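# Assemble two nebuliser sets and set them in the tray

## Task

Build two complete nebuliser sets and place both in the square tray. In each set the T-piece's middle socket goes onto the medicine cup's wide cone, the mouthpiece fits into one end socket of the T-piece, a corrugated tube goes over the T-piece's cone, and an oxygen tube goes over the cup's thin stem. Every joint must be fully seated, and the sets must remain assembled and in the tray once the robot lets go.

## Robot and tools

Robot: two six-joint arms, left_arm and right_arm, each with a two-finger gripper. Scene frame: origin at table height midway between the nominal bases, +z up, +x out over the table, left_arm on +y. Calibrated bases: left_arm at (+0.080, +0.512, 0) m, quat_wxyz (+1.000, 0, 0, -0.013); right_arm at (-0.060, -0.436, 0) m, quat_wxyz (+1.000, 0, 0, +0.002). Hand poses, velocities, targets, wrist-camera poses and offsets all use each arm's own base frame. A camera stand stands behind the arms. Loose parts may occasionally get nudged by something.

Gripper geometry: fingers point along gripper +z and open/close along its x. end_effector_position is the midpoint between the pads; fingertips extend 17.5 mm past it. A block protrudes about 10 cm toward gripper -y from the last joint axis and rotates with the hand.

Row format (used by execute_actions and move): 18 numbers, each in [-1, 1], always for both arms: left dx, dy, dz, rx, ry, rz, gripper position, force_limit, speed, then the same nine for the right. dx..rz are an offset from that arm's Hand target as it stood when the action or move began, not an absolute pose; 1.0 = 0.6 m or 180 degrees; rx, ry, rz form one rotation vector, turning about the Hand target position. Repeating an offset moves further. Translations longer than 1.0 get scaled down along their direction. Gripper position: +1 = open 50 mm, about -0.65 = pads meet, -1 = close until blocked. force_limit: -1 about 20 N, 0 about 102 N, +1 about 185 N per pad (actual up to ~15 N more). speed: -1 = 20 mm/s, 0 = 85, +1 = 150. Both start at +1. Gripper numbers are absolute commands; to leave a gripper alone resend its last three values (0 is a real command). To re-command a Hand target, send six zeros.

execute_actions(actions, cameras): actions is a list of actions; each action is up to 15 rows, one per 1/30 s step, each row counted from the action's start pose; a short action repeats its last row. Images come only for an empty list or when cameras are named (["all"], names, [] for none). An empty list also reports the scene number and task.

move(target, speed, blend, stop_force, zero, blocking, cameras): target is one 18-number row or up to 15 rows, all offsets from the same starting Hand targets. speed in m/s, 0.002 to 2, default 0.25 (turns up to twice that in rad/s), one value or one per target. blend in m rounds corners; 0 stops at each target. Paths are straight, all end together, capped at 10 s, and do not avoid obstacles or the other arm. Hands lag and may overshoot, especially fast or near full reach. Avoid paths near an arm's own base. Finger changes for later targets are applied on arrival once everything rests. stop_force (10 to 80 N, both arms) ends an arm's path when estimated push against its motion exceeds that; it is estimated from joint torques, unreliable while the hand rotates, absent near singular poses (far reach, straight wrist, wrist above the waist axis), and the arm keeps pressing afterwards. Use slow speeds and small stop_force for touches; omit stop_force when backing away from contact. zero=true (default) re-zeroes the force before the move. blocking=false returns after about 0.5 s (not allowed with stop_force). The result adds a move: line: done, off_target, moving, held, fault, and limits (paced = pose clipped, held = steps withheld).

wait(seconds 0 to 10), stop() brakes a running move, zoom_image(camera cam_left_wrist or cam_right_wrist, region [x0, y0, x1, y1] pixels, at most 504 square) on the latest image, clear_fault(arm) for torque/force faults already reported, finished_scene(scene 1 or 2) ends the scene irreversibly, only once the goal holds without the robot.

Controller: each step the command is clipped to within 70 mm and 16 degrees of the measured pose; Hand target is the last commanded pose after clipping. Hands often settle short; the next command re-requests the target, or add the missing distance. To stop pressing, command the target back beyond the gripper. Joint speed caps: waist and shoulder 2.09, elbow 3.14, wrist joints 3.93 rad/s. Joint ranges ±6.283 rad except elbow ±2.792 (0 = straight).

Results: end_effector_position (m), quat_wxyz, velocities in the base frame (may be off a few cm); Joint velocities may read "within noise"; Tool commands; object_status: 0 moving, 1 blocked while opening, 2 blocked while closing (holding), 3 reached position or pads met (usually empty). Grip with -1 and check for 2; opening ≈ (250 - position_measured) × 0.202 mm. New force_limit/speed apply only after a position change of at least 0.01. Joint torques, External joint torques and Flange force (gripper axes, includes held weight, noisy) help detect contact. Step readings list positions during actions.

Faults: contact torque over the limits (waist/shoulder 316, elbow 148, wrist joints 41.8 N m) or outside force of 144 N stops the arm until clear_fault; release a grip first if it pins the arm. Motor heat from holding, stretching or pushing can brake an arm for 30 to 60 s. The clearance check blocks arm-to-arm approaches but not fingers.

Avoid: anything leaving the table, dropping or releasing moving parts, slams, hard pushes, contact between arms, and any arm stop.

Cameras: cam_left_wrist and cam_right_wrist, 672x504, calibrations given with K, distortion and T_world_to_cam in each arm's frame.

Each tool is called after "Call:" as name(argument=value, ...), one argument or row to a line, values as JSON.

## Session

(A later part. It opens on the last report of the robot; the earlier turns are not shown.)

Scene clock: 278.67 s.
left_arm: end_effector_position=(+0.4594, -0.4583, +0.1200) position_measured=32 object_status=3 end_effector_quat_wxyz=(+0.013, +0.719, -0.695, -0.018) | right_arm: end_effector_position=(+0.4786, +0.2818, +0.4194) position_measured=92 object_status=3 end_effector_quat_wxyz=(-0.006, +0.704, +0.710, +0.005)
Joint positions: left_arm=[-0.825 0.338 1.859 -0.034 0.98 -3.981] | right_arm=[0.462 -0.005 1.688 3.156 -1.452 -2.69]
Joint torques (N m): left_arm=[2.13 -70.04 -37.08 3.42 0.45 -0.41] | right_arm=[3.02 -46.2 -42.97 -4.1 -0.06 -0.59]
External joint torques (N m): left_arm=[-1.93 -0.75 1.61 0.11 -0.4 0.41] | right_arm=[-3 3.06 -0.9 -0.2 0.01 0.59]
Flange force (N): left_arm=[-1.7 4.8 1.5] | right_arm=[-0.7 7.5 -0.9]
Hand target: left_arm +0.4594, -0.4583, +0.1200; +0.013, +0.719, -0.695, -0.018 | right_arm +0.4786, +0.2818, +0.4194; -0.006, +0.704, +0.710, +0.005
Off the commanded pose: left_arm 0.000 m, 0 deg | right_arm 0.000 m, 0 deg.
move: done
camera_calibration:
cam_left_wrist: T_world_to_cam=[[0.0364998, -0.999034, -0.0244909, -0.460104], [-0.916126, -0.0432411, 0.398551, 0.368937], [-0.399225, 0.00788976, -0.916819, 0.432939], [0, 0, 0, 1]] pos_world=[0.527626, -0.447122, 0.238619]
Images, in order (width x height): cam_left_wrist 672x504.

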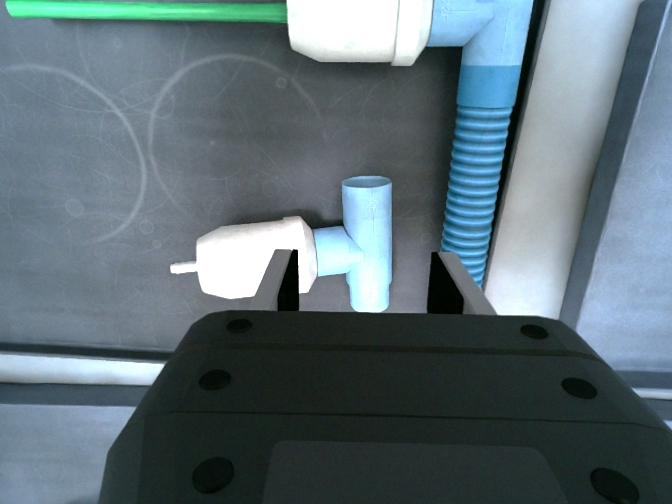

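Call:
move(
  target=[
    [0.0052,-0.0095,-0.0833,0,-0.0139,0.0178,0.8,0,-0.95,0,0,0,0,0,0,0.4,0,-0.9],
    [0.0052,-0.0095,-0.0833,0,-0.0139,0.0178,0.4,0,-0.9,0,0,0,0,0,0,0.4,0,-0.9],
  ],
  speed=0.1,
  cameras=["cam_left_wrist"],
)

Scene clock: 281.37 s.
left_arm: end_effector_position=(+0.4625, -0.4640, +0.0699) position_measured=92 object_status=3 end_effector_quat_wxyz=(-0.002, +0.738, -0.675, -0.002) | right_arm: end_effector_position=(+0.4786, +0.2818, +0.4194) position_measured=92 object_status=3 end_effector_quat_wxyz=(-0.006, +0.704, +0.710, +0.005)
Joint positions: left_arm=[-0.841 0.386 1.9 0.004 0.86 -4.075] | right_arm=[0.462 -0.005 1.688 3.156 -1.452 -2.69]
Joint torques (N m): left_arm=[2.05 -72.28 -34.97 3.33 0.37 -0.4] | right_arm=[2.94 -45.5 -43.01 -4.21 -0.09 -0.67]
External joint torques (N m): left_arm=[-1.86 -1.35 1.57 0.05 -0.41 0.4] | right_arm=[-2.95 2.49 -0.86 -0.09 0.04 0.68]
Flange force (N): left_arm=[-2.6 5.1 0.2] | right_arm=[-1.0 6.5 -0.9]
Hand target: left_arm +0.4625, -0.4640, +0.0700; -0.002, +0.738, -0.675, -0.002 | right_arm +0.4786, +0.2818, +0.4194; -0.006, +0.704, +0.710, +0.005
Off the commanded pose: left_arm 0.000 m, 0 deg | right_arm 0.000 m, 0 deg.
move: done
camera_calibration:
cam_left_wrist: T_world_to_cam=[[0.0933004, -0.995401, -0.0217262, -0.491984], [-0.928777, -0.0948759, 0.35829, 0.376176], [-0.358704, -0.0132498, -0.933357, 0.36098], [0, 0, 0, 1]] pos_world=[0.524771, -0.449249, 0.191454]
Images, in order (width x height): cam_left_wrist 672x504.

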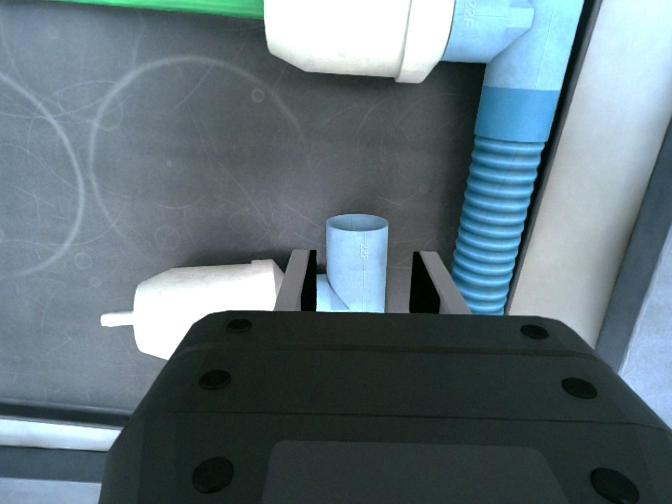

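Call:
move(
  target=[
    [0.0033,0.0013,-0.0773,0,0,0,0.4,0,-0.9,0,0,0,0,0,0,0.4,0,-0.9],
    [0.0033,0.0013,-0.0773,0,0,0,-1,0,-0.9,0,0,0,0,0,0,0.4,0,-0.9],
    [0.0033,0.0013,0.1,0,0,0,-1,0,-0.9,0,0,0,0,0,0,0.4,0,-0.9],
  ],
  speed=[0.06,0.05,0.08],
  cameras=["cam_left_wrist"],
)

Scene clock: 286.37 s.
left_arm: end_effector_position=(+0.4645, -0.4633, +0.1301) position_measured=132 object_status=2 end_effector_quat_wxyz=(-0.002, +0.738, -0.675, -0.002) | right_arm: end_effector_position=(+0.4786, +0.2818, +0.4194) position_measured=92 object_status=3 end_effector_quat_wxyz=(-0.006, +0.704, +0.710, +0.005)
Joint positions: left_arm=[-0.838 0.325 1.855 0.004 0.967 -4.072] | right_arm=[0.462 -0.005 1.688 3.156 -1.452 -2.69]
Joint torques (N m): left_arm=[2.41 -69.55 -37.78 3.58 0.38 -0.39] | right_arm=[3.03 -46.09 -42.99 -4.19 -0.05 -0.61]
External joint torques (N m): left_arm=[-2.39 -1.18 1.52 0.08 -0.41 0.39] | right_arm=[-2.97 2.93 -0.78 -0.1 -0.01 0.61]
Flange force (N): left_arm=[-1.9 5.6 0.8] | right_arm=[-0.9 7.1 -0.8]
Hand target: left_arm +0.4645, -0.4632, +0.1300; -0.002, +0.738, -0.675, -0.002 | right_arm +0.4786, +0.2818, +0.4194; -0.006, +0.704, +0.710, +0.005
Off the commanded pose: left_arm 0.000 m, 0 deg | right_arm 0.000 m, 0 deg.
move: done
camera_calibration:
cam_left_wrist: T_world_to_cam=[[0.0932723, -0.995409, -0.0214937, -0.490116], [-0.928814, -0.0947673, 0.358223, 0.356662], [-0.358615, -0.0134487, -0.933389, 0.417674], [0, 0, 0, 1]] pos_world=[0.526771, -0.448448, 0.251554]
Images, in order (width x height): cam_left_wrist 672x504.

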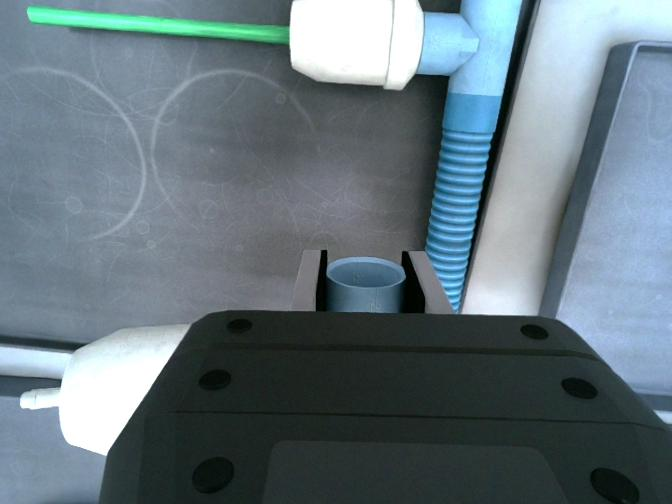

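Call:
move(
  target=[
    [0.01,0.03,0.08,0,0,0.1,-1,0,-0.9,0.069,-0.0863,-0.099,0.2034,0,-0.4568,0.4,0,-0.9],
    [0.0432,0.123,0.1168,-0.0071,-0.0077,0.490,-1,0,-0.9,0.119,-0.1318,-0.4823,0.4067,0,-0.9135,0.4,0,-0.9],
  ],
  speed=0.35,
  blend=0.04,
  cameras=["cam_left_wrist","cam_right_wrist"],
)

Scene clock: 292.60 s.
left_arm: end_effector_position=(+0.4904, -0.3894, +0.2001) position_measured=132 object_status=2 end_effector_quat_wxyz=(+0.000, +0.999, +0.029, +0.012) | right_arm: end_effector_position=(+0.5500, +0.2027, +0.1300) position_measured=92 object_status=3 end_effector_quat_wxyz=(-0.281, +0.647, -0.645, +0.294)
Joint positions: left_arm=[-0.734 0.21 1.861 0.019 1.052 -5.514] | right_arm=[0.467 0.088 2.406 4.38 0.378 -0.897]
Joint torques (N m): left_arm=[2.53 -60.5 -40.45 3.83 0.39 -0.42] | right_arm=[3.14 -37.9 -24.68 -1.61 1.46 -0.59]
External joint torques (N m): left_arm=[-2.63 -0.52 1.73 0.11 -0.4 0.42] | right_arm=[-3.15 3.1 -0.91 0.08 0.04 0.59]
Flange force (N): left_arm=[-5.7 -0.3 1.9] | right_arm=[0.0 0.0 0.0]
Hand target: left_arm +0.4904, -0.3894, +0.2001; +0.000, +0.999, +0.029, +0.012 | right_arm +0.5500, +0.2027, +0.1300; -0.281, +0.647, -0.645, +0.294
Off the commanded pose: left_arm 0.000 m, 0 deg | right_arm 0.000 m, 0 deg.
move: done
camera_calibration:
cam_left_wrist: T_world_to_cam=[[0.998033, 0.0621632, 0.00809663, -0.455312], [0.0551073, -0.93156, 0.359388, -0.44603], [0.0298832, -0.358235, -0.933153, 0.168458], [0, 0, 0, 1]] pos_world=[0.473962, -0.326853, 0.321182]
cam_right_wrist: T_world_to_cam=[[0.00141441, -0.999712, 0.0239455, 0.204632], [-0.888863, -0.012228, -0.45801, 0.565196], [0.458171, -0.0206364, -0.888625, -0.000872551], [0, 0, 0, 1]] pos_world=[0.502492, 0.211467, 0.25319]

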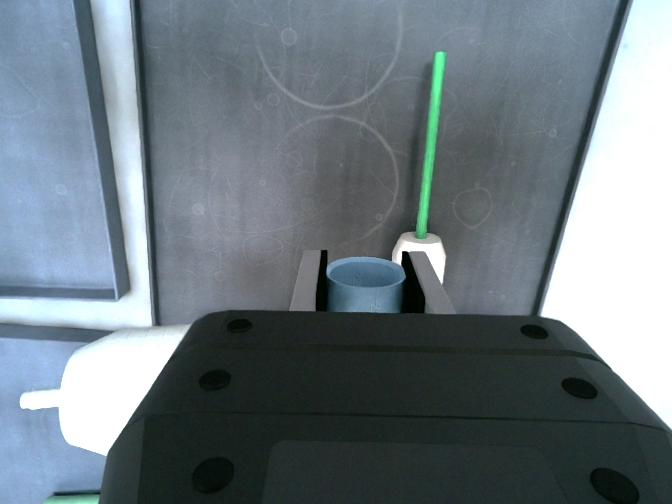

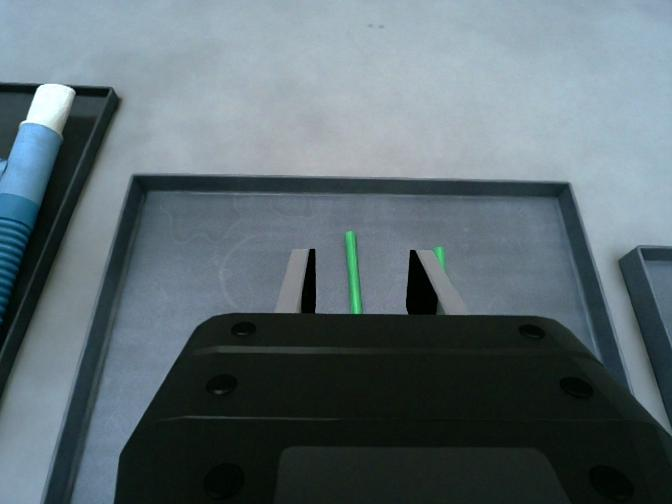

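Call:
move(
  target=[
    [0,0,0,0,0,0,-1,0,-0.9,0.0267,-0.0123,-0.12,0.0057,0,0.0183,0.4,0,-0.9],
    [0,0,0,0,0,0,-1,0,-0.9,0.0267,-0.0123,-0.12,0.0057,0,0.0183,0,0,-0.9],
  ],
  speed=0.12,
  cameras=["cam_right_wrist"],
)

Scene clock: 295.20 s.
left_arm: end_effector_position=(+0.4904, -0.3894, +0.2001) position_measured=132 object_status=2 end_effector_quat_wxyz=(+0.000, +0.999, +0.029, +0.012) | right_arm: end_effector_position=(+0.5660, +0.1953, +0.0580) position_measured=152 object_status=3 end_effector_quat_wxyz=(-0.296, +0.662, -0.629, +0.280)
Joint positions: left_arm=[-0.734 0.21 1.861 0.019 1.052 -5.514] | right_arm=[0.396 0.242 2.445 3.783 0.432 -0.36]
Joint torques (N m): left_arm=[1.96 -60.55 -40.59 3.84 0.43 -0.41] | right_arm=[3.01 -47.95 -18.62 -1.92 2.13 -0.58]
External joint torques (N m): left_arm=[-1.77 0.08 2.11 0.1 -0.44 0.42] | right_arm=[-3.02 3.16 -0.68 0.02 0.06 0.58]
Flange force (N): left_arm=[-4.6 -1.2 2.9] | right_arm=[0.0 0.0 0.0]
Hand target: left_arm +0.4904, -0.3894, +0.2001; +0.000, +0.999, +0.029, +0.012 | right_arm +0.5660, +0.1953, +0.0580; -0.296, +0.662, -0.629, +0.280
Off the commanded pose: left_arm 0.000 m, 0 deg | right_arm 0.000 m, 0 deg.
move: done
camera_calibration:
cam_right_wrist: T_world_to_cam=[[0.0589362, -0.998243, 0.0060658, 0.167185], [-0.886928, -0.0551508, -0.458604, 0.553703], [0.458133, 0.0216484, -0.88862, -0.0805433], [0, 0, 0, 1]] pos_world=[0.518141, 0.199172, 0.181344]
Images, in order (width x height): cam_right_wrist 672x504.

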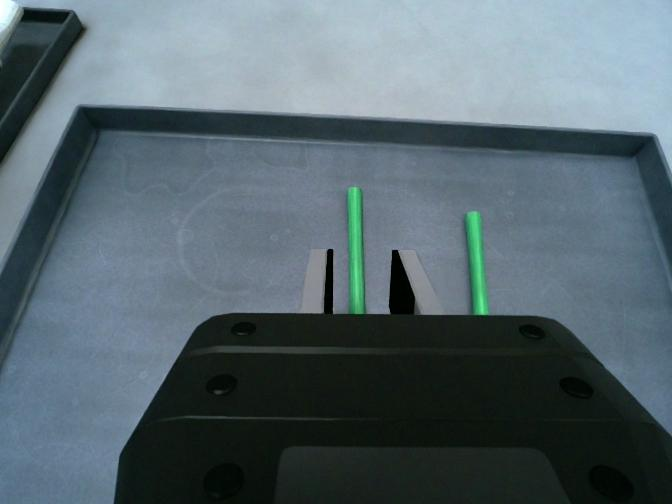

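Call:
move(
  target=[
    [0,0,0,0,0,0,-1,0,-0.9,0.068,0.0022,-0.0607,0,0,0,0,0,-0.9],
    [0,0,0,0,0,0,-1,0,-0.9,0.068,0.0022,-0.0607,0,0,0,-1,0,-0.9],
    [0,0,0,0,0,0,-1,0,-0.9,0.068,0.0022,0.08,0,0,0,-1,0,-0.9],
  ],
  speed=[0.05,0.05,0.1],
  cameras=["cam_right_wrist"],
)

Scene clock: 299.37 s.
left_arm: end_effector_position=(+0.4904, -0.3894, +0.2001) position_measured=132 object_status=2 end_effector_quat_wxyz=(+0.000, +0.999, +0.029, +0.012) | right_arm: end_effector_position=(+0.6068, +0.1966, +0.1060) position_measured=239 object_status=2 end_effector_quat_wxyz=(-0.296, +0.662, -0.629, +0.280)
Joint positions: left_arm=[-0.734 0.21 1.861 0.019 1.052 -5.514] | right_arm=[0.363 0.188 2.354 3.972 0.312 -0.593]
Joint torques (N m): left_arm=[2.21 -60.55 -40.55 3.84 0.43 -0.46] | right_arm=[3.27 -47.34 -23.48 -2.08 1.93 -0.62]
External joint torques (N m): left_arm=[-1.93 -0.5 1.97 0.09 -0.43 0.47] | right_arm=[-3.23 2.96 -1.04 0.01 0.01 0.62]
Flange force (N): left_arm=[-5.1 -1.4 2.2] | right_arm=[0.0 0.0 0.0]
Hand target: left_arm +0.4904, -0.3894, +0.2001; +0.000, +0.999, +0.029, +0.012 | right_arm +0.6068, +0.1966, +0.1060; -0.296, +0.662, -0.629, +0.280
Off the commanded pose: left_arm 0.000 m, 0 deg | right_arm 0.000 m, 0 deg.
move: done
camera_calibration:
cam_right_wrist: T_world_to_cam=[[0.058802, -0.998251, 0.00610898, 0.165848], [-0.886936, -0.0550515, -0.458599, 0.612047], [0.458134, 0.0215483, -0.888622, -0.0566349], [0, 0, 0, 1]] pos_world=[0.55904, 0.200472, 0.229344]
Images, in order (width x height): cam_right_wrist 672x504.

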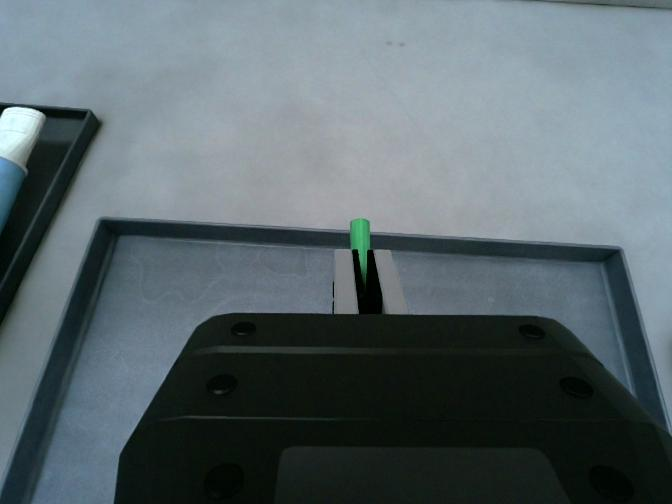

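Call:
move(
  target=[
    [0,0,0,0,0,0,-1,0,-0.9,-0.0947,0.1723,0.1775,0,0,-0.008,-1,0,-0.9],
    [0,0,0,0,0,0,-1,0,-0.9,-0.253,0.5315,0.1775,0,0,-0.0156,-1,0,-0.9],
  ],
  speed=0.2,
  blend=0.04,
  cameras=["cam_left_wrist","cam_right_wrist"],
)

Scene clock: 302.80 s.
left_arm: end_effector_position=(+0.4904, -0.3894, +0.2001) position_measured=132 object_status=2 end_effector_quat_wxyz=(+0.000, +0.999, +0.029, +0.012) | right_arm: end_effector_position=(+0.4550, +0.5155, +0.2125) position_measured=239 object_status=2 end_effector_quat_wxyz=(-0.289, +0.647, -0.645, +0.287)
Joint positions: left_arm=[-0.734 0.21 1.861 0.019 1.052 -5.514] | right_arm=[1.075 0.214 2.037 5.137 0.799 -1.259]
Joint torques (N m): left_arm=[1.78 -60.73 -40.63 3.85 0.4 -0.39] | right_arm=[3.11 -59.2 -32.06 -0.26 0.68 -0.63]
External joint torques (N m): left_arm=[-1.74 -0.46 1.89 0.1 -0.41 0.39] | right_arm=[-3.18 3.59 -0.95 0.07 0.03 0.63]
Flange force (N): left_arm=[-4.8 -1.4 2.2] | right_arm=[-3.4 -1.3 8.5]
Hand target: left_arm +0.4904, -0.3894, +0.2001; +0.000, +0.999, +0.029, +0.012 | right_arm +0.4550, +0.5155, +0.2125; -0.289, +0.647, -0.645, +0.287
Off the commanded pose: left_arm 0.000 m, 0 deg | right_arm 0.000 m, 0 deg.
move: done
camera_calibration:
cam_left_wrist: T_world_to_cam=[[0.998039, 0.0620698, 0.00813115, -0.455356], [0.0550078, -0.931566, 0.359387, -0.445985], [0.0298818, -0.358235, -0.933153, 0.168459], [0, 0, 0, 1]] pos_world=[0.473962, -0.326852, 0.321182]
cam_right_wrist: T_world_to_cam=[[0.009915, -0.999932, 0.00606004, 0.515537], [-0.888556, -0.0115901, -0.458622, 0.522081], [0.458661, -0.000837443, -0.888611, 0.112006], [0, 0, 0, 1]] pos_world=[0.407414, 0.521647, 0.335844]

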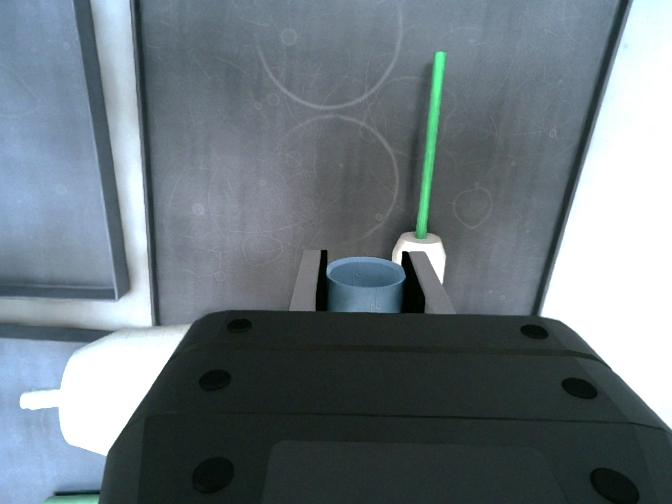

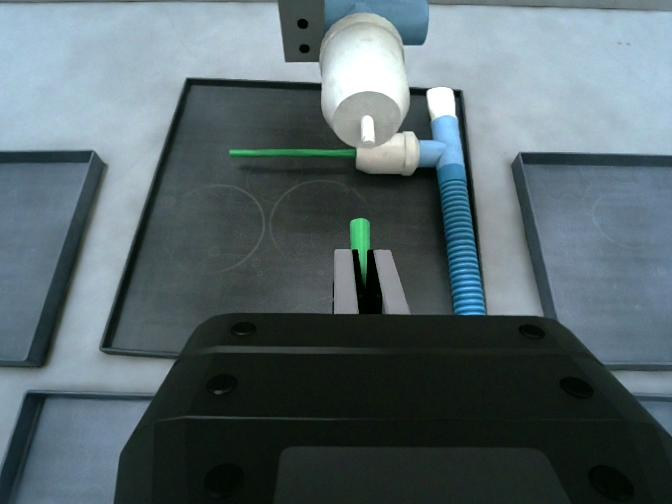

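Call:
zoom_image(
  camera="cam_left_wrist",
  region=[0, 310, 210, 460],
)

Call:
zoom_image(
  camera="cam_right_wrist",
  region=[280, 0, 460, 270],
)

Scaled by 2.400 from the camera's 672x504 image, which has a finer 960x720 frame.

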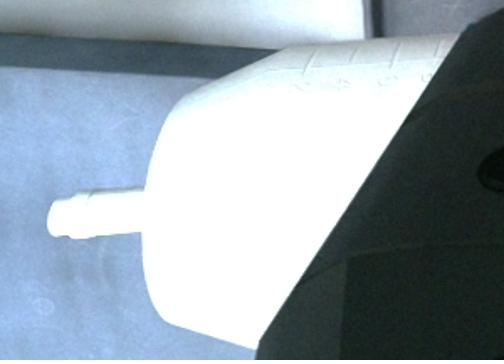

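Scaled by 1.867 from the camera's 672x504 image, which has a finer 960x720 frame.

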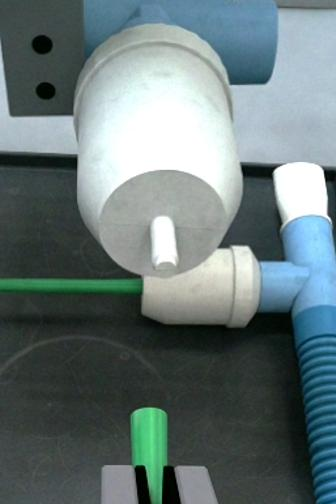

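Call:
zoom_image(
  camera="cam_right_wrist",
  region=[330, 80, 410, 160],
)

Call:
zoom_image(
  camera="cam_left_wrist",
  region=[0, 360, 100, 430],
)

Scaled by 6.300 from the camera's 672x504 image, which has a finer 960x720 frame.

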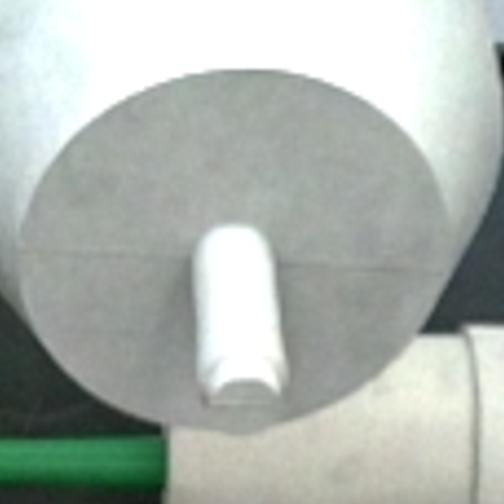

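Scaled by 5.040 from the camera's 672x504 image, which has a finer 960x720 frame.

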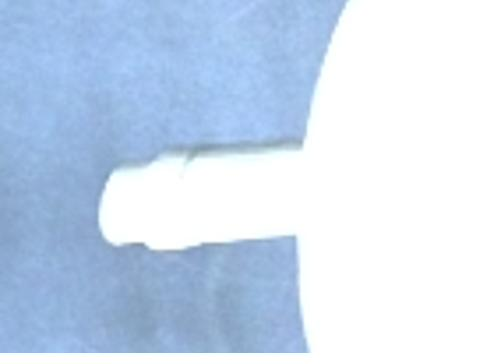

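Call:
move(
  target=[0,0,0,0,0,-0.0175,-1,0,-0.9,0,0,0,0,0,0,-1,0,-0.9],
  speed=0.1,
  cameras=["cam_left_wrist","cam_right_wrist"],
)

Call:
zoom_image(
  camera="cam_right_wrist",
  region=[300, 0, 440, 240],
)

Scene clock: 305.33 s.
left_arm: end_effector_position=(+0.4904, -0.3895, +0.2001) position_measured=132 object_status=2 end_effector_quat_wxyz=(+0.001, +1.000, +0.002, +0.012) | right_arm: end_effector_position=(+0.4550, +0.5155, +0.2125) position_measured=239 object_status=2 end_effector_quat_wxyz=(-0.289, +0.647, -0.645, +0.287)
Joint positions: left_arm=[-0.733 0.21 1.862 0.018 1.051 -5.458] | right_arm=[1.075 0.214 2.037 5.137 0.799 -1.259]
Joint torques (N m): left_arm=[2.35 -60.41 -40.44 3.85 0.41 -0.39] | right_arm=[3.09 -58.77 -32.13 -0.3 0.67 -0.58]
External joint torques (N m): left_arm=[-1.95 -0.85 1.78 0.1 -0.42 0.39] | right_arm=[-3.19 3.21 -0.94 0.11 0.03 0.58]
Flange force (N): left_arm=[-5.4 -1.1 1.7] | right_arm=[-3.0 -1.6 7.9]
Hand target: left_arm +0.4904, -0.3894, +0.2001; +0.001, +1.000, +0.002, +0.012 | right_arm +0.4550, +0.5155, +0.2125; -0.289, +0.647, -0.645, +0.287
Off the commanded pose: left_arm 0.000 m, 0 deg | right_arm 0.000 m, 0 deg.
move: done
camera_calibration:
cam_left_wrist: T_world_to_cam=[[0.999941, 0.00716623, 0.00811638, -0.477676], [0.00377158, -0.933213, 0.359305, -0.421447], [0.0101492, -0.359253, -0.933185, 0.177754], [0, 0, 0, 1]] pos_world=[0.477433, -0.326018, 0.321182]
cam_right_wrist: T_world_to_cam=[[0.009915, -0.999932, 0.00606004, 0.515537], [-0.888556, -0.0115901, -0.458622, 0.522081], [0.458661, -0.000837443, -0.888611, 0.112006], [0, 0, 0, 1]] pos_world=[0.407414, 0.521647, 0.335844]

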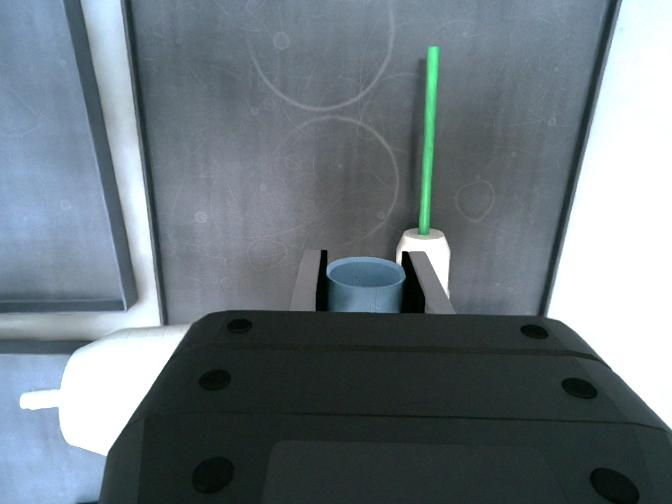

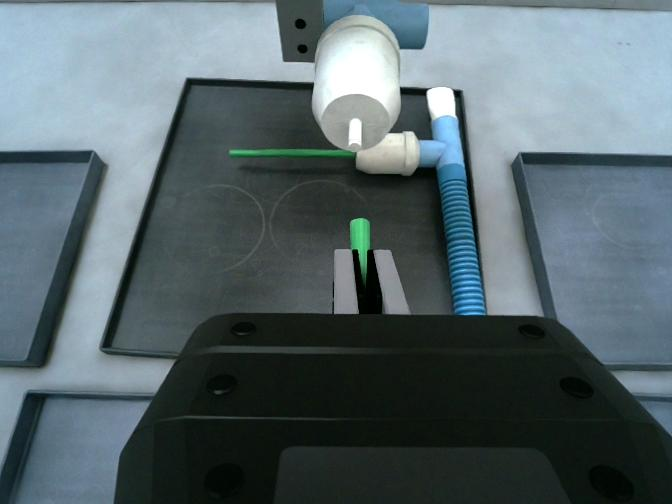

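Scaled by 2.100 from the camera's 672x504 image, which has a finer 960x720 frame.

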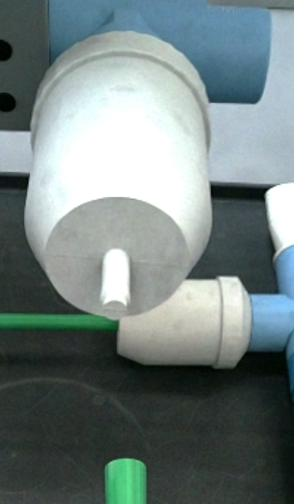

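Call:
move(
  target=[0,0,0,0,0,0.0067,-1,0,-0.9,0.0333,0,0,0,0,0,-1,0,-0.9],
  speed=0.06,
  cameras=["cam_left_wrist","cam_right_wrist"],
)

Call:
zoom_image(
  camera="cam_right_wrist",
  region=[300, 60, 440, 260],
)

Call:
zoom_image(
  camera="cam_left_wrist",
  region=[0, 360, 100, 430],
)

Scene clock: 306.50 s.
left_arm: end_effector_position=(+0.4904, -0.3894, +0.2001) position_measured=132 object_status=2 end_effector_quat_wxyz=(+0.001, +1.000, +0.013, +0.012) | right_arm: end_effector_position=(+0.4750, +0.5155, +0.2125) position_measured=239 object_status=2 end_effector_quat_wxyz=(-0.289, +0.647, -0.645, +0.287)
Joint positions: left_arm=[-0.734 0.21 1.862 0.018 1.052 -5.48] | right_arm=[1.045 0.227 2.021 5.131 0.779 -1.278]
Joint torques (N m): left_arm=[2.1 -60.38 -40.56 3.84 0.36 -0.4] | right_arm=[3.32 -60.24 -32.07 -0.28 0.63 -0.62]
External joint torques (N m): left_arm=[-1.75 -1.24 1.73 0.12 -0.37 0.41] | right_arm=[-3.36 2.97 -1.21 0.09 0.04 0.62]
Flange force (N): left_arm=[-5.5 -1.8 1.3] | right_arm=[-2.8 -2.1 7.9]
Hand target: left_arm +0.4904, -0.3894, +0.2001; +0.000, +1.000, +0.012, +0.012 | right_arm +0.4750, +0.5155, +0.2125; -0.289, +0.647, -0.645, +0.287
Off the commanded pose: left_arm 0.000 m, 0 deg | right_arm 0.000 m, 0 deg.
move: done
camera_calibration:
cam_left_wrist: T_world_to_cam=[[0.999566, 0.0283045, 0.0082089, -0.469261], [0.023465, -0.932892, 0.359391, -0.430974], [0.0178304, -0.359043, -0.933151, 0.174078], [0, 0, 0, 1]] pos_world=[0.476066, -0.326268, 0.321181]
cam_right_wrist: T_world_to_cam=[[0.009915, -0.999932, 0.00606004, 0.515338], [-0.888556, -0.0115901, -0.458622, 0.539852], [0.458661, -0.000837443, -0.888611, 0.102833], [0, 0, 0, 1]] pos_world=[0.427414, 0.521647, 0.335844]

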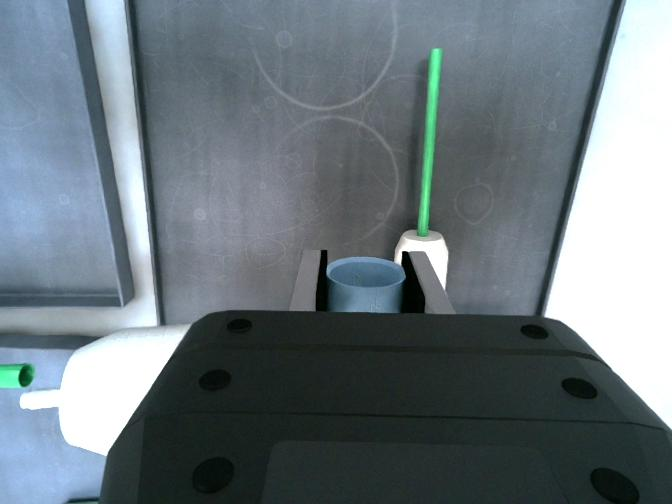

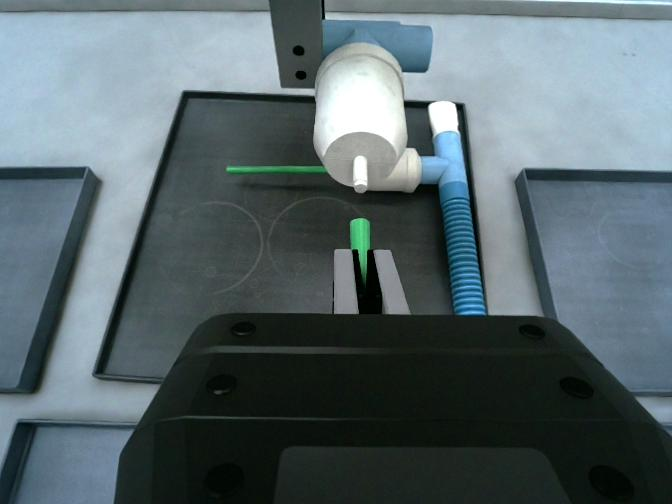

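Scaled by 2.520 from the camera's 672x504 image, which has a finer 960x720 frame.

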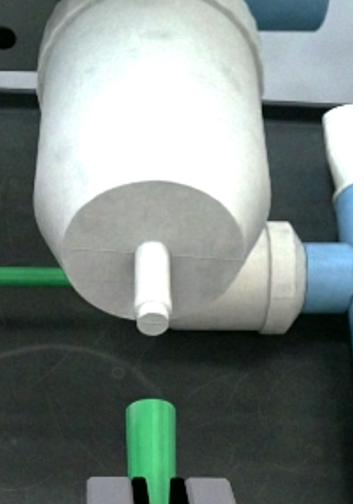

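Scaled by 5.040 from the camera's 672x504 image, which has a finer 960x720 frame.

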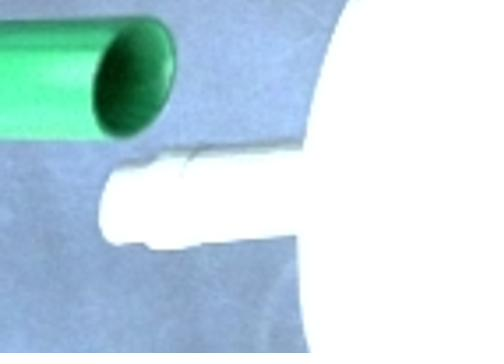

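Call:
move(
  target=[
    [0,0,0,0,0,0,-1,0,-0.9,-0.0333,0,0,0,0,0,-1,0,-0.9],
    [0,0,0.0092,0,-0.0556,0,-1,0,-0.9,-0.0333,0,0,0,0,0,-1,0,-0.9],
  ],
  speed=0.1,
  cameras=["cam_left_wrist","cam_right_wrist"],
)

Call:
zoom_image(
  camera="cam_right_wrist",
  region=[300, 0, 440, 240],
)

Scene clock: 310.93 s.
left_arm: end_effector_position=(+0.4904, -0.3894, +0.2056) position_measured=132 object_status=2 end_effector_quat_wxyz=(+0.002, +0.995, +0.012, +0.099) | right_arm: end_effector_position=(+0.4550, +0.5155, +0.2125) position_measured=239 object_status=2 end_effector_quat_wxyz=(-0.289, +0.647, -0.645, +0.287)
Joint positions: left_arm=[-0.792 0.153 1.932 0.177 0.923 -5.626] | right_arm=[1.075 0.214 2.037 5.137 0.799 -1.259]
Joint torques (N m): left_arm=[1.99 -54.93 -40.94 4.1 0.04 -0.4] | right_arm=[2.92 -58.67 -32.01 -0.28 0.66 -0.61]
External joint torques (N m): left_arm=[-1.98 0.13 1.98 0.07 -0.37 0.41] | right_arm=[-3 2.91 -1.02 0.09 0.05 0.61]
Flange force (N): left_arm=[-4.8 -0.6 1.8] | right_arm=[-2.9 -1.5 7.4]
Hand target: left_arm +0.4904, -0.3894, +0.2056; +0.002, +0.995, +0.012, +0.099 | right_arm +0.4550, +0.5155, +0.2125; -0.289, +0.647, -0.645, +0.287
Off the commanded pose: left_arm 0.000 m, 0 deg | right_arm 0.000 m, 0 deg.
move: done
camera_calibration:
cam_left_wrist: T_world_to_cam=[[0.98296, 0.0281686, 0.181651, -0.496837], [-0.0394189, -0.9329, 0.357971, -0.401904], [0.179546, -0.359031, -0.915893, 0.0962966], [0, 0, 0, 1]] pos_world=[0.455238, -0.326368, 0.322318]
cam_right_wrist: T_world_to_cam=[[0.009915, -0.999932, 0.00606004, 0.515537], [-0.888556, -0.0115901, -0.458622, 0.522081], [0.458661, -0.000837443, -0.888611, 0.112006], [0, 0, 0, 1]] pos_world=[0.407414, 0.521647, 0.335844]

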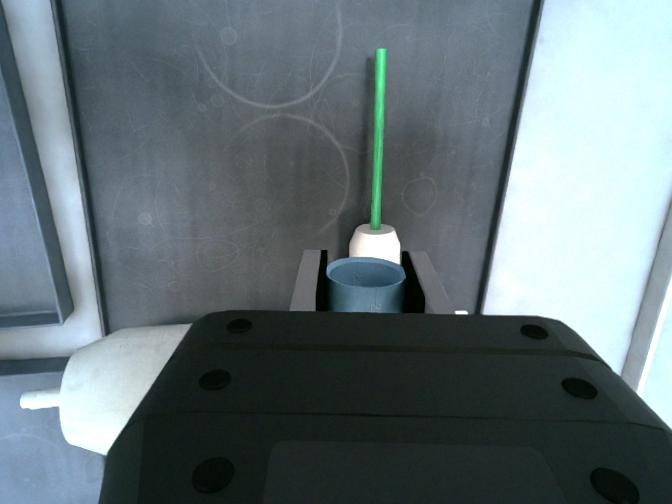

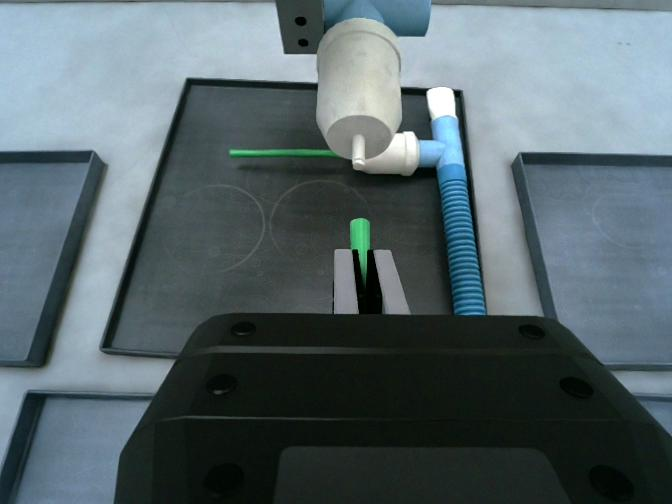

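Scaled by 2.100 from the camera's 672x504 image, which has a finer 960x720 frame.

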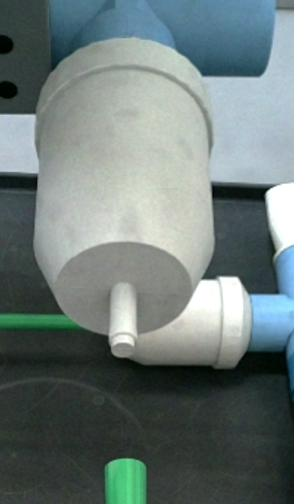

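Call:
zoom_image(
  camera="cam_left_wrist",
  region=[0, 310, 150, 450],
)

Call:
zoom_image(
  camera="cam_right_wrist",
  region=[310, 100, 410, 250],
)

Scaled by 3.360 from the camera's 672x504 image, which has a finer 960x720 frame.

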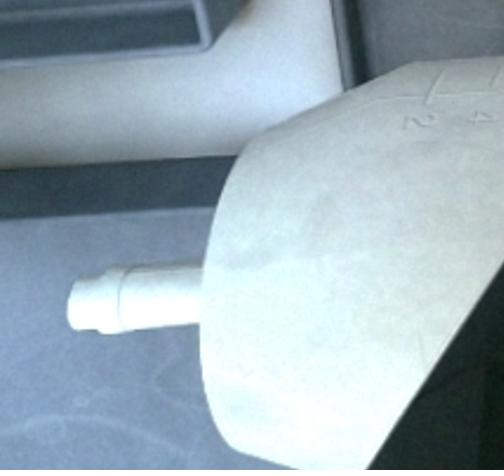

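Scaled by 3.360 from the camera's 672x504 image, which has a finer 960x720 frame.

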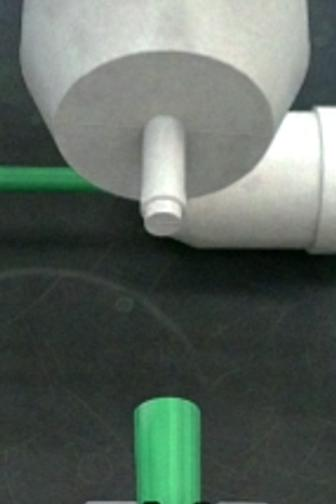

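Call:
move(
  target=[
    [0,0.0057,0.0097,0,-0.0222,0.01,-1,0,-0.9,0,0,0,0,0,0,-1,0,-0.9],
    [0,0.0057,0.0097,0,-0.0222,0.01,-1,0,-0.9,0.0333,0,0,0,0,0,-1,0,-0.9],
  ],
  speed=0.06,
  cameras=["cam_left_wrist","cam_right_wrist"],
)

Call:
zoom_image(
  camera="cam_left_wrist",
  region=[0, 310, 150, 450],
)

Call:
zoom_image(
  camera="cam_right_wrist",
  region=[300, 20, 420, 250],
)

Scene clock: 313.87 s.
left_arm: end_effector_position=(+0.4904, -0.3860, +0.2114) position_measured=132 object_status=2 end_effector_quat_wxyz=(+0.000, +0.991, +0.028, +0.134) | right_arm: end_effector_position=(+0.4750, +0.5155, +0.2125) position_measured=239 object_status=2 end_effector_quat_wxyz=(-0.289, +0.647, -0.645, +0.287)
Joint positions: left_arm=[-0.815 0.129 1.958 0.257 0.889 -5.73] | right_arm=[1.045 0.226 2.021 5.131 0.779 -1.278]
Joint torques (N m): left_arm=[2.13 -52.73 -41.15 4.18 0.03 -0.38] | right_arm=[2.81 -60 -32.31 -0.3 0.63 -0.61]
External joint torques (N m): left_arm=[-2.13 -0.6 1.74 0.09 -0.42 0.4] | right_arm=[-2.92 2.93 -1 0.12 0.03 0.61]
Flange force (N): left_arm=[-5.3 -1.1 0.5] | right_arm=[-2.8 -1.5 7.3]
Hand target: left_arm +0.4904, -0.3860, +0.2114; +0.000, +0.991, +0.028, +0.134 | right_arm +0.4750, +0.5155, +0.2125; -0.289, +0.647, -0.645, +0.287
Off the commanded pose: left_arm 0.000 m, 0 deg | right_arm 0.000 m, 0 deg.
move: done
camera_calibration:
cam_left_wrist: T_world_to_cam=[[0.96654, 0.0588355, 0.249676, -0.492472], [-0.0349301, -0.934086, 0.355335, -0.402874], [0.254125, -0.352167, -0.900777, 0.0658276], [0, 0, 0, 1]] pos_world=[0.445193, -0.324162, 0.32541]
cam_right_wrist: T_world_to_cam=[[0.009915, -0.999932, 0.00606004, 0.515338], [-0.888556, -0.0115901, -0.458622, 0.539852], [0.458661, -0.000837443, -0.888611, 0.102833], [0, 0, 0, 1]] pos_world=[0.427414, 0.521647, 0.335844]

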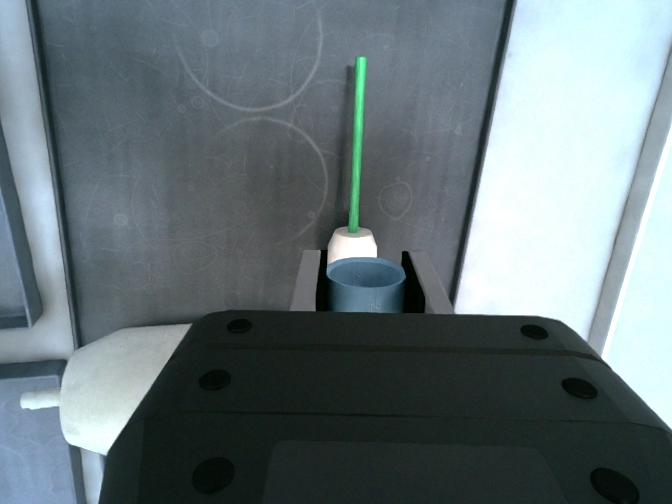

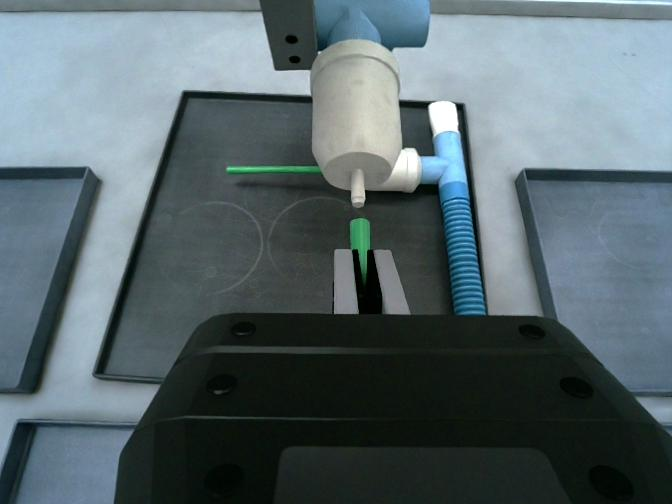

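Scaled by 3.360 from the camera's 672x504 image, which has a finer 960x720 frame.

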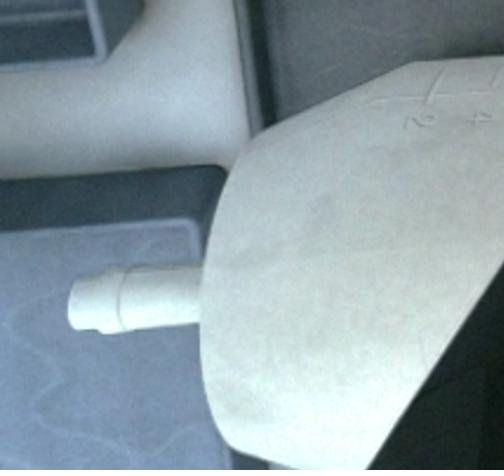

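Scaled by 2.191 from the camera's 672x504 image, which has a finer 960x720 frame.

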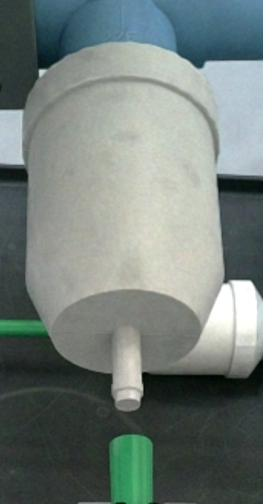

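Call:
move(
  target=[0,0,0,0,0,0,-1,0,-0.9,0.01,0,0,0,0,0,-1,0,-0.9],
  speed=0.01,
  stop_force=10,
  cameras=["cam_left_wrist","cam_right_wrist"],
)

Call:
zoom_image(
  camera="cam_left_wrist",
  region=[0, 310, 150, 450],
)

Call:
zoom_image(
  camera="cam_right_wrist",
  region=[310, 140, 410, 260],
)

Scene clock: 315.97 s.
left_arm: end_effector_position=(+0.4904, -0.3860, +0.2114) position_measured=132 object_status=2 end_effector_quat_wxyz=(+0.000, +0.991, +0.028, +0.134) | right_arm: end_effector_position=(+0.4810, +0.5155, +0.2125) position_measured=239 object_status=2 end_effector_quat_wxyz=(-0.289, +0.647, -0.645, +0.287)
Joint positions: left_arm=[-0.815 0.129 1.958 0.257 0.889 -5.73] | right_arm=[1.036 0.23 2.016 5.13 0.773 -1.283]
Joint torques (N m): left_arm=[2.26 -52.58 -41.26 4.16 0 -0.37] | right_arm=[2.92 -61 -32.29 -0.27 0.61 -0.66]
External joint torques (N m): left_arm=[-2.25 -0.66 1.96 0.09 -0.39 0.39] | right_arm=[-2.92 3.5 -1.04 0.09 0.04 0.66]
Flange force (N): left_arm=[-5.8 -1.3 0.5] | right_arm=[-3.5 -1.2 8.1]
Hand target: left_arm +0.4904, -0.3860, +0.2114; +0.000, +0.991, +0.028, +0.134 | right_arm +0.4810, +0.5155, +0.2125; -0.289, +0.647, -0.645, +0.287
Off the commanded pose: left_arm 0.000 m, 0 deg | right_arm 0.000 m, 0 deg.
move: done
camera_calibration:
cam_left_wrist: T_world_to_cam=[[0.96654, 0.0588355, 0.249676, -0.492472], [-0.0349301, -0.934086, 0.355335, -0.402874], [0.254125, -0.352167, -0.900777, 0.0658276], [0, 0, 0, 1]] pos_world=[0.445193, -0.324162, 0.32541]
cam_right_wrist: T_world_to_cam=[[0.009915, -0.999932, 0.00606004, 0.515279], [-0.888556, -0.0115901, -0.458622, 0.545184], [0.458661, -0.000837443, -0.888611, 0.100081], [0, 0, 0, 1]] pos_world=[0.433414, 0.521647, 0.335844]

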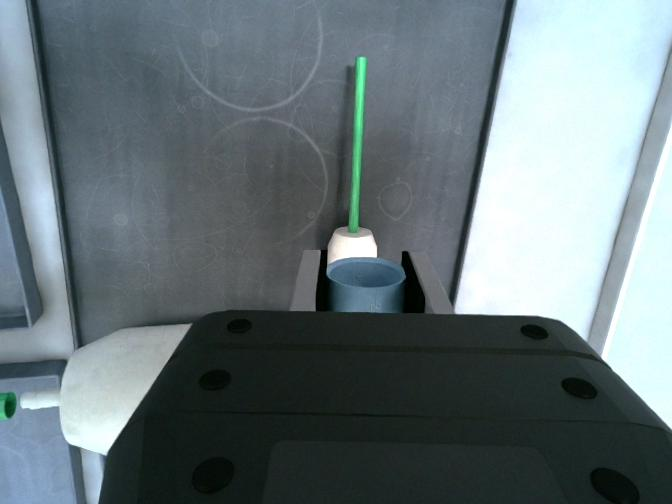

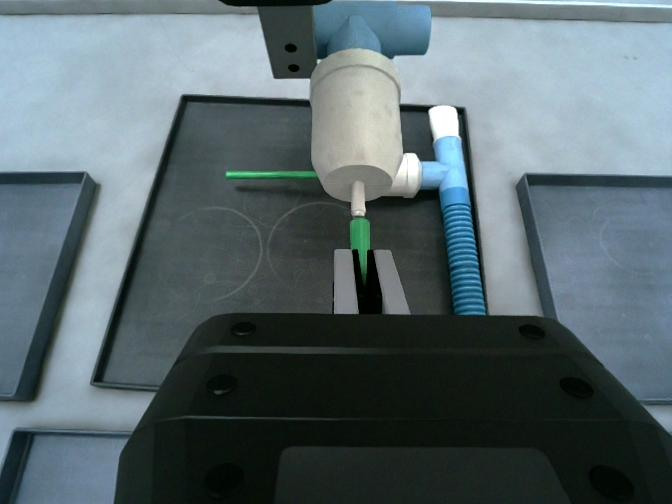

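Scaled by 3.360 from the camera's 672x504 image, which has a finer 960x720 frame.

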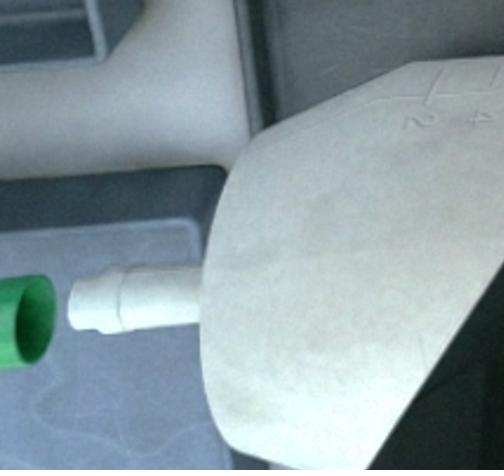

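Scaled by 4.200 from the camera's 672x504 image, which has a finer 960x720 frame.

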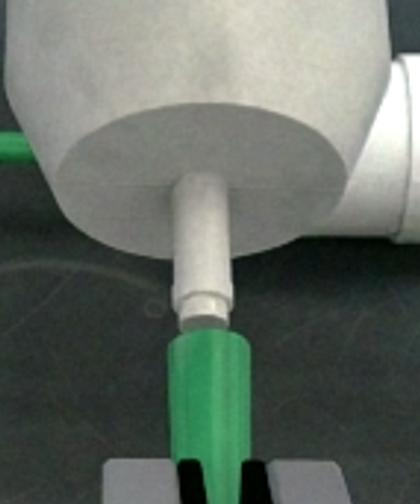

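Call:
move(
  target=[0,0,0,0,0,0,-0.98,0.5,-0.9,0,0.0007,-0.0017,0,0,0,-1,0,-0.9],
  speed=0.02,
)

Call:
move(
  target=[0,0,0,0,0,0,-0.98,0.5,-0.9,0.045,0,0,0,0,0,-1,0,-0.9],
  speed=0.012,
  stop_force=32,
  cameras=["cam_left_wrist","cam_right_wrist"],
)

Call:
zoom_image(
  camera="cam_left_wrist",
  region=[0, 310, 150, 450],
)

Call:
zoom_image(
  camera="cam_right_wrist",
  region=[310, 140, 410, 260],
)

Scene clock: 317.40 s.
left_arm: end_effector_position=(+0.4904, -0.3860, +0.2114) position_measured=135 object_status=2 end_effector_quat_wxyz=(+0.000, +0.991, +0.028, +0.134) | right_arm: end_effector_position=(+0.4810, +0.5160, +0.2116) position_measured=239 object_status=2 end_effector_quat_wxyz=(-0.289, +0.647, -0.645, +0.287)
Joint positions: left_arm=[-0.815 0.129 1.958 0.257 0.889 -5.73] | right_arm=[1.036 0.232 2.016 5.128 0.773 -1.281]
Joint torques (N m): left_arm=[2.01 -52.45 -41.3 4.18 -0.01 -0.41] | right_arm=[3.12 -60.79 -32.35 -0.28 0.57 -0.64]
External joint torques (N m): left_arm=[-1.88 -0.64 1.93 0.09 -0.39 0.43] | right_arm=[-3.19 3 -0.87 0.1 0.09 0.64]
Flange force (N): left_arm=[-5.2 -1.7 0.6] | right_arm=[-2.4 -1.5 7.7]
Hand target: left_arm +0.4904, -0.3860, +0.2114; +0.000, +0.991, +0.028, +0.134 | right_arm +0.4810, +0.5159, +0.2115; -0.289, +0.647, -0.645, +0.287
Off the commanded pose: left_arm 0.000 m, 0 deg | right_arm 0.000 m, 0 deg.
move: done

Scene clock: 319.63 s.
left_arm: end_effector_position=(+0.4904, -0.3860, +0.2114) position_measured=135 object_status=2 end_effector_quat_wxyz=(+0.000, +0.991, +0.028, +0.134) | right_arm: end_effector_position=(+0.5008, +0.5159, +0.2113) position_measured=239 object_status=2 end_effector_quat_wxyz=(-0.289, +0.647, -0.645, +0.287)
Joint positions: left_arm=[-0.815 0.129 1.958 0.257 0.889 -5.73] | right_arm=[1.007 0.245 1.999 5.124 0.754 -1.3]
Joint torques (N m): left_arm=[-17.16 -52.78 -27.74 -4.17 4.75 0.04] | right_arm=[-14.61 -62.42 -48.79 -6.16 0.82 -0.57]
External joint torques (N m): left_arm=[17.24 -0.52 -11.63 8.44 -5.14 -0.02] | right_arm=[14.49 3.22 15.43 5.99 -0.2 0.57]
Flange force (N): left_arm=[33.8 -6.0 9.4] | right_arm=[4.2 27.6 -21.1]
Hand target: left_arm +0.4904, -0.3860, +0.2114; +0.000, +0.991, +0.028, +0.134 | right_arm +0.5008, +0.5159, +0.2114; -0.289, +0.647, -0.645, +0.287 (not the last commanded pose)
Off the commanded pose: left_arm 0.000 m, 0 deg | right_arm 0.007 m, 0 deg.
move: contact (right_arm)
camera_calibration:
cam_left_wrist: T_world_to_cam=[[0.96654, 0.0588355, 0.249676, -0.492472], [-0.0349301, -0.934086, 0.355335, -0.402874], [0.254125, -0.352167, -0.900777, 0.0658276], [0, 0, 0, 1]] pos_world=[0.445193, -0.324162, 0.32541]
cam_right_wrist: T_world_to_cam=[[0.00995998, -0.999931, 0.00619262, 0.515423], [-0.888658, -0.0116907, -0.458422, 0.562352], [0.458463, -0.000937244, -0.888713, 0.0900645], [0, 0, 0, 1]] pos_world=[0.453314, 0.522047, 0.334644]

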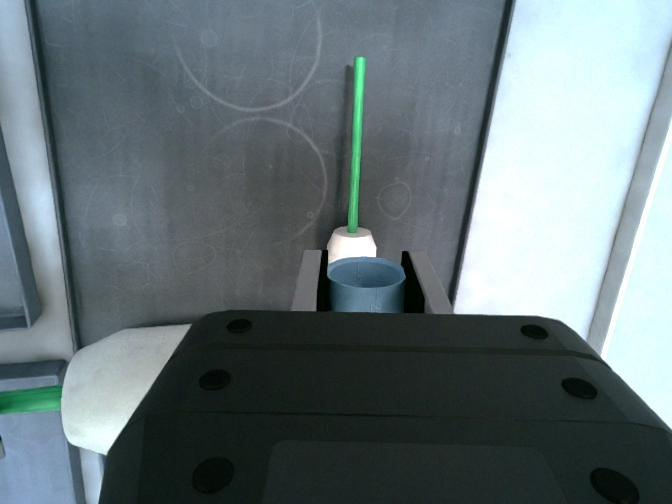

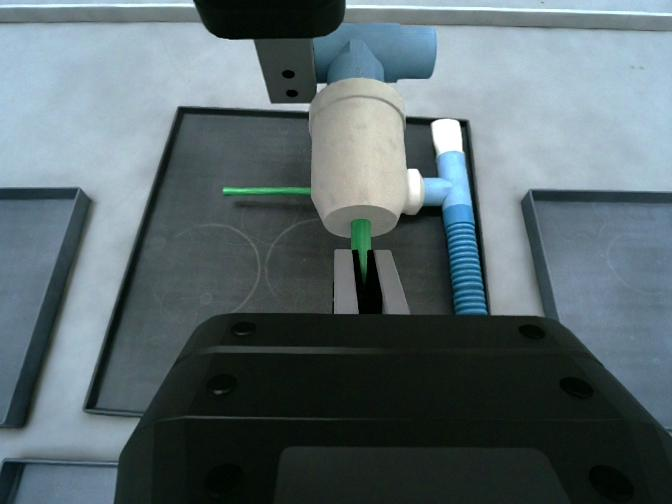

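Scaled by 3.360 from the camera's 672x504 image, which has a finer 960x720 frame.

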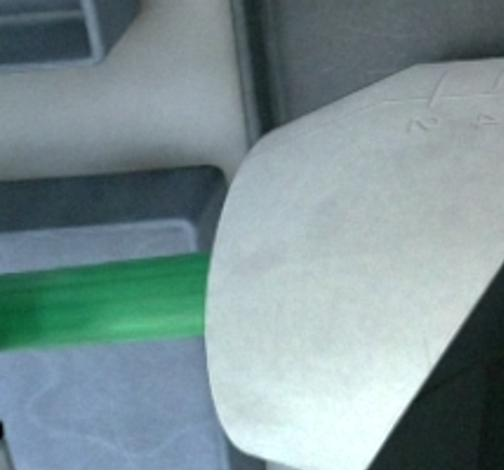

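Scaled by 4.200 from the camera's 672x504 image, which has a finer 960x720 frame.

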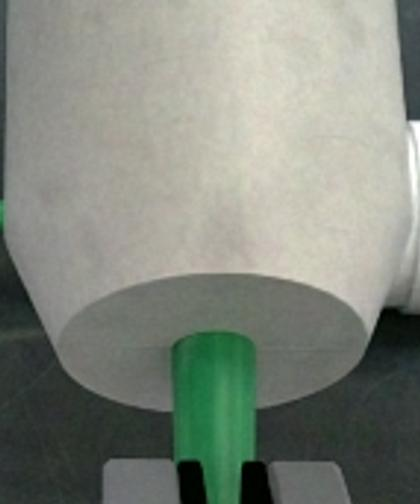

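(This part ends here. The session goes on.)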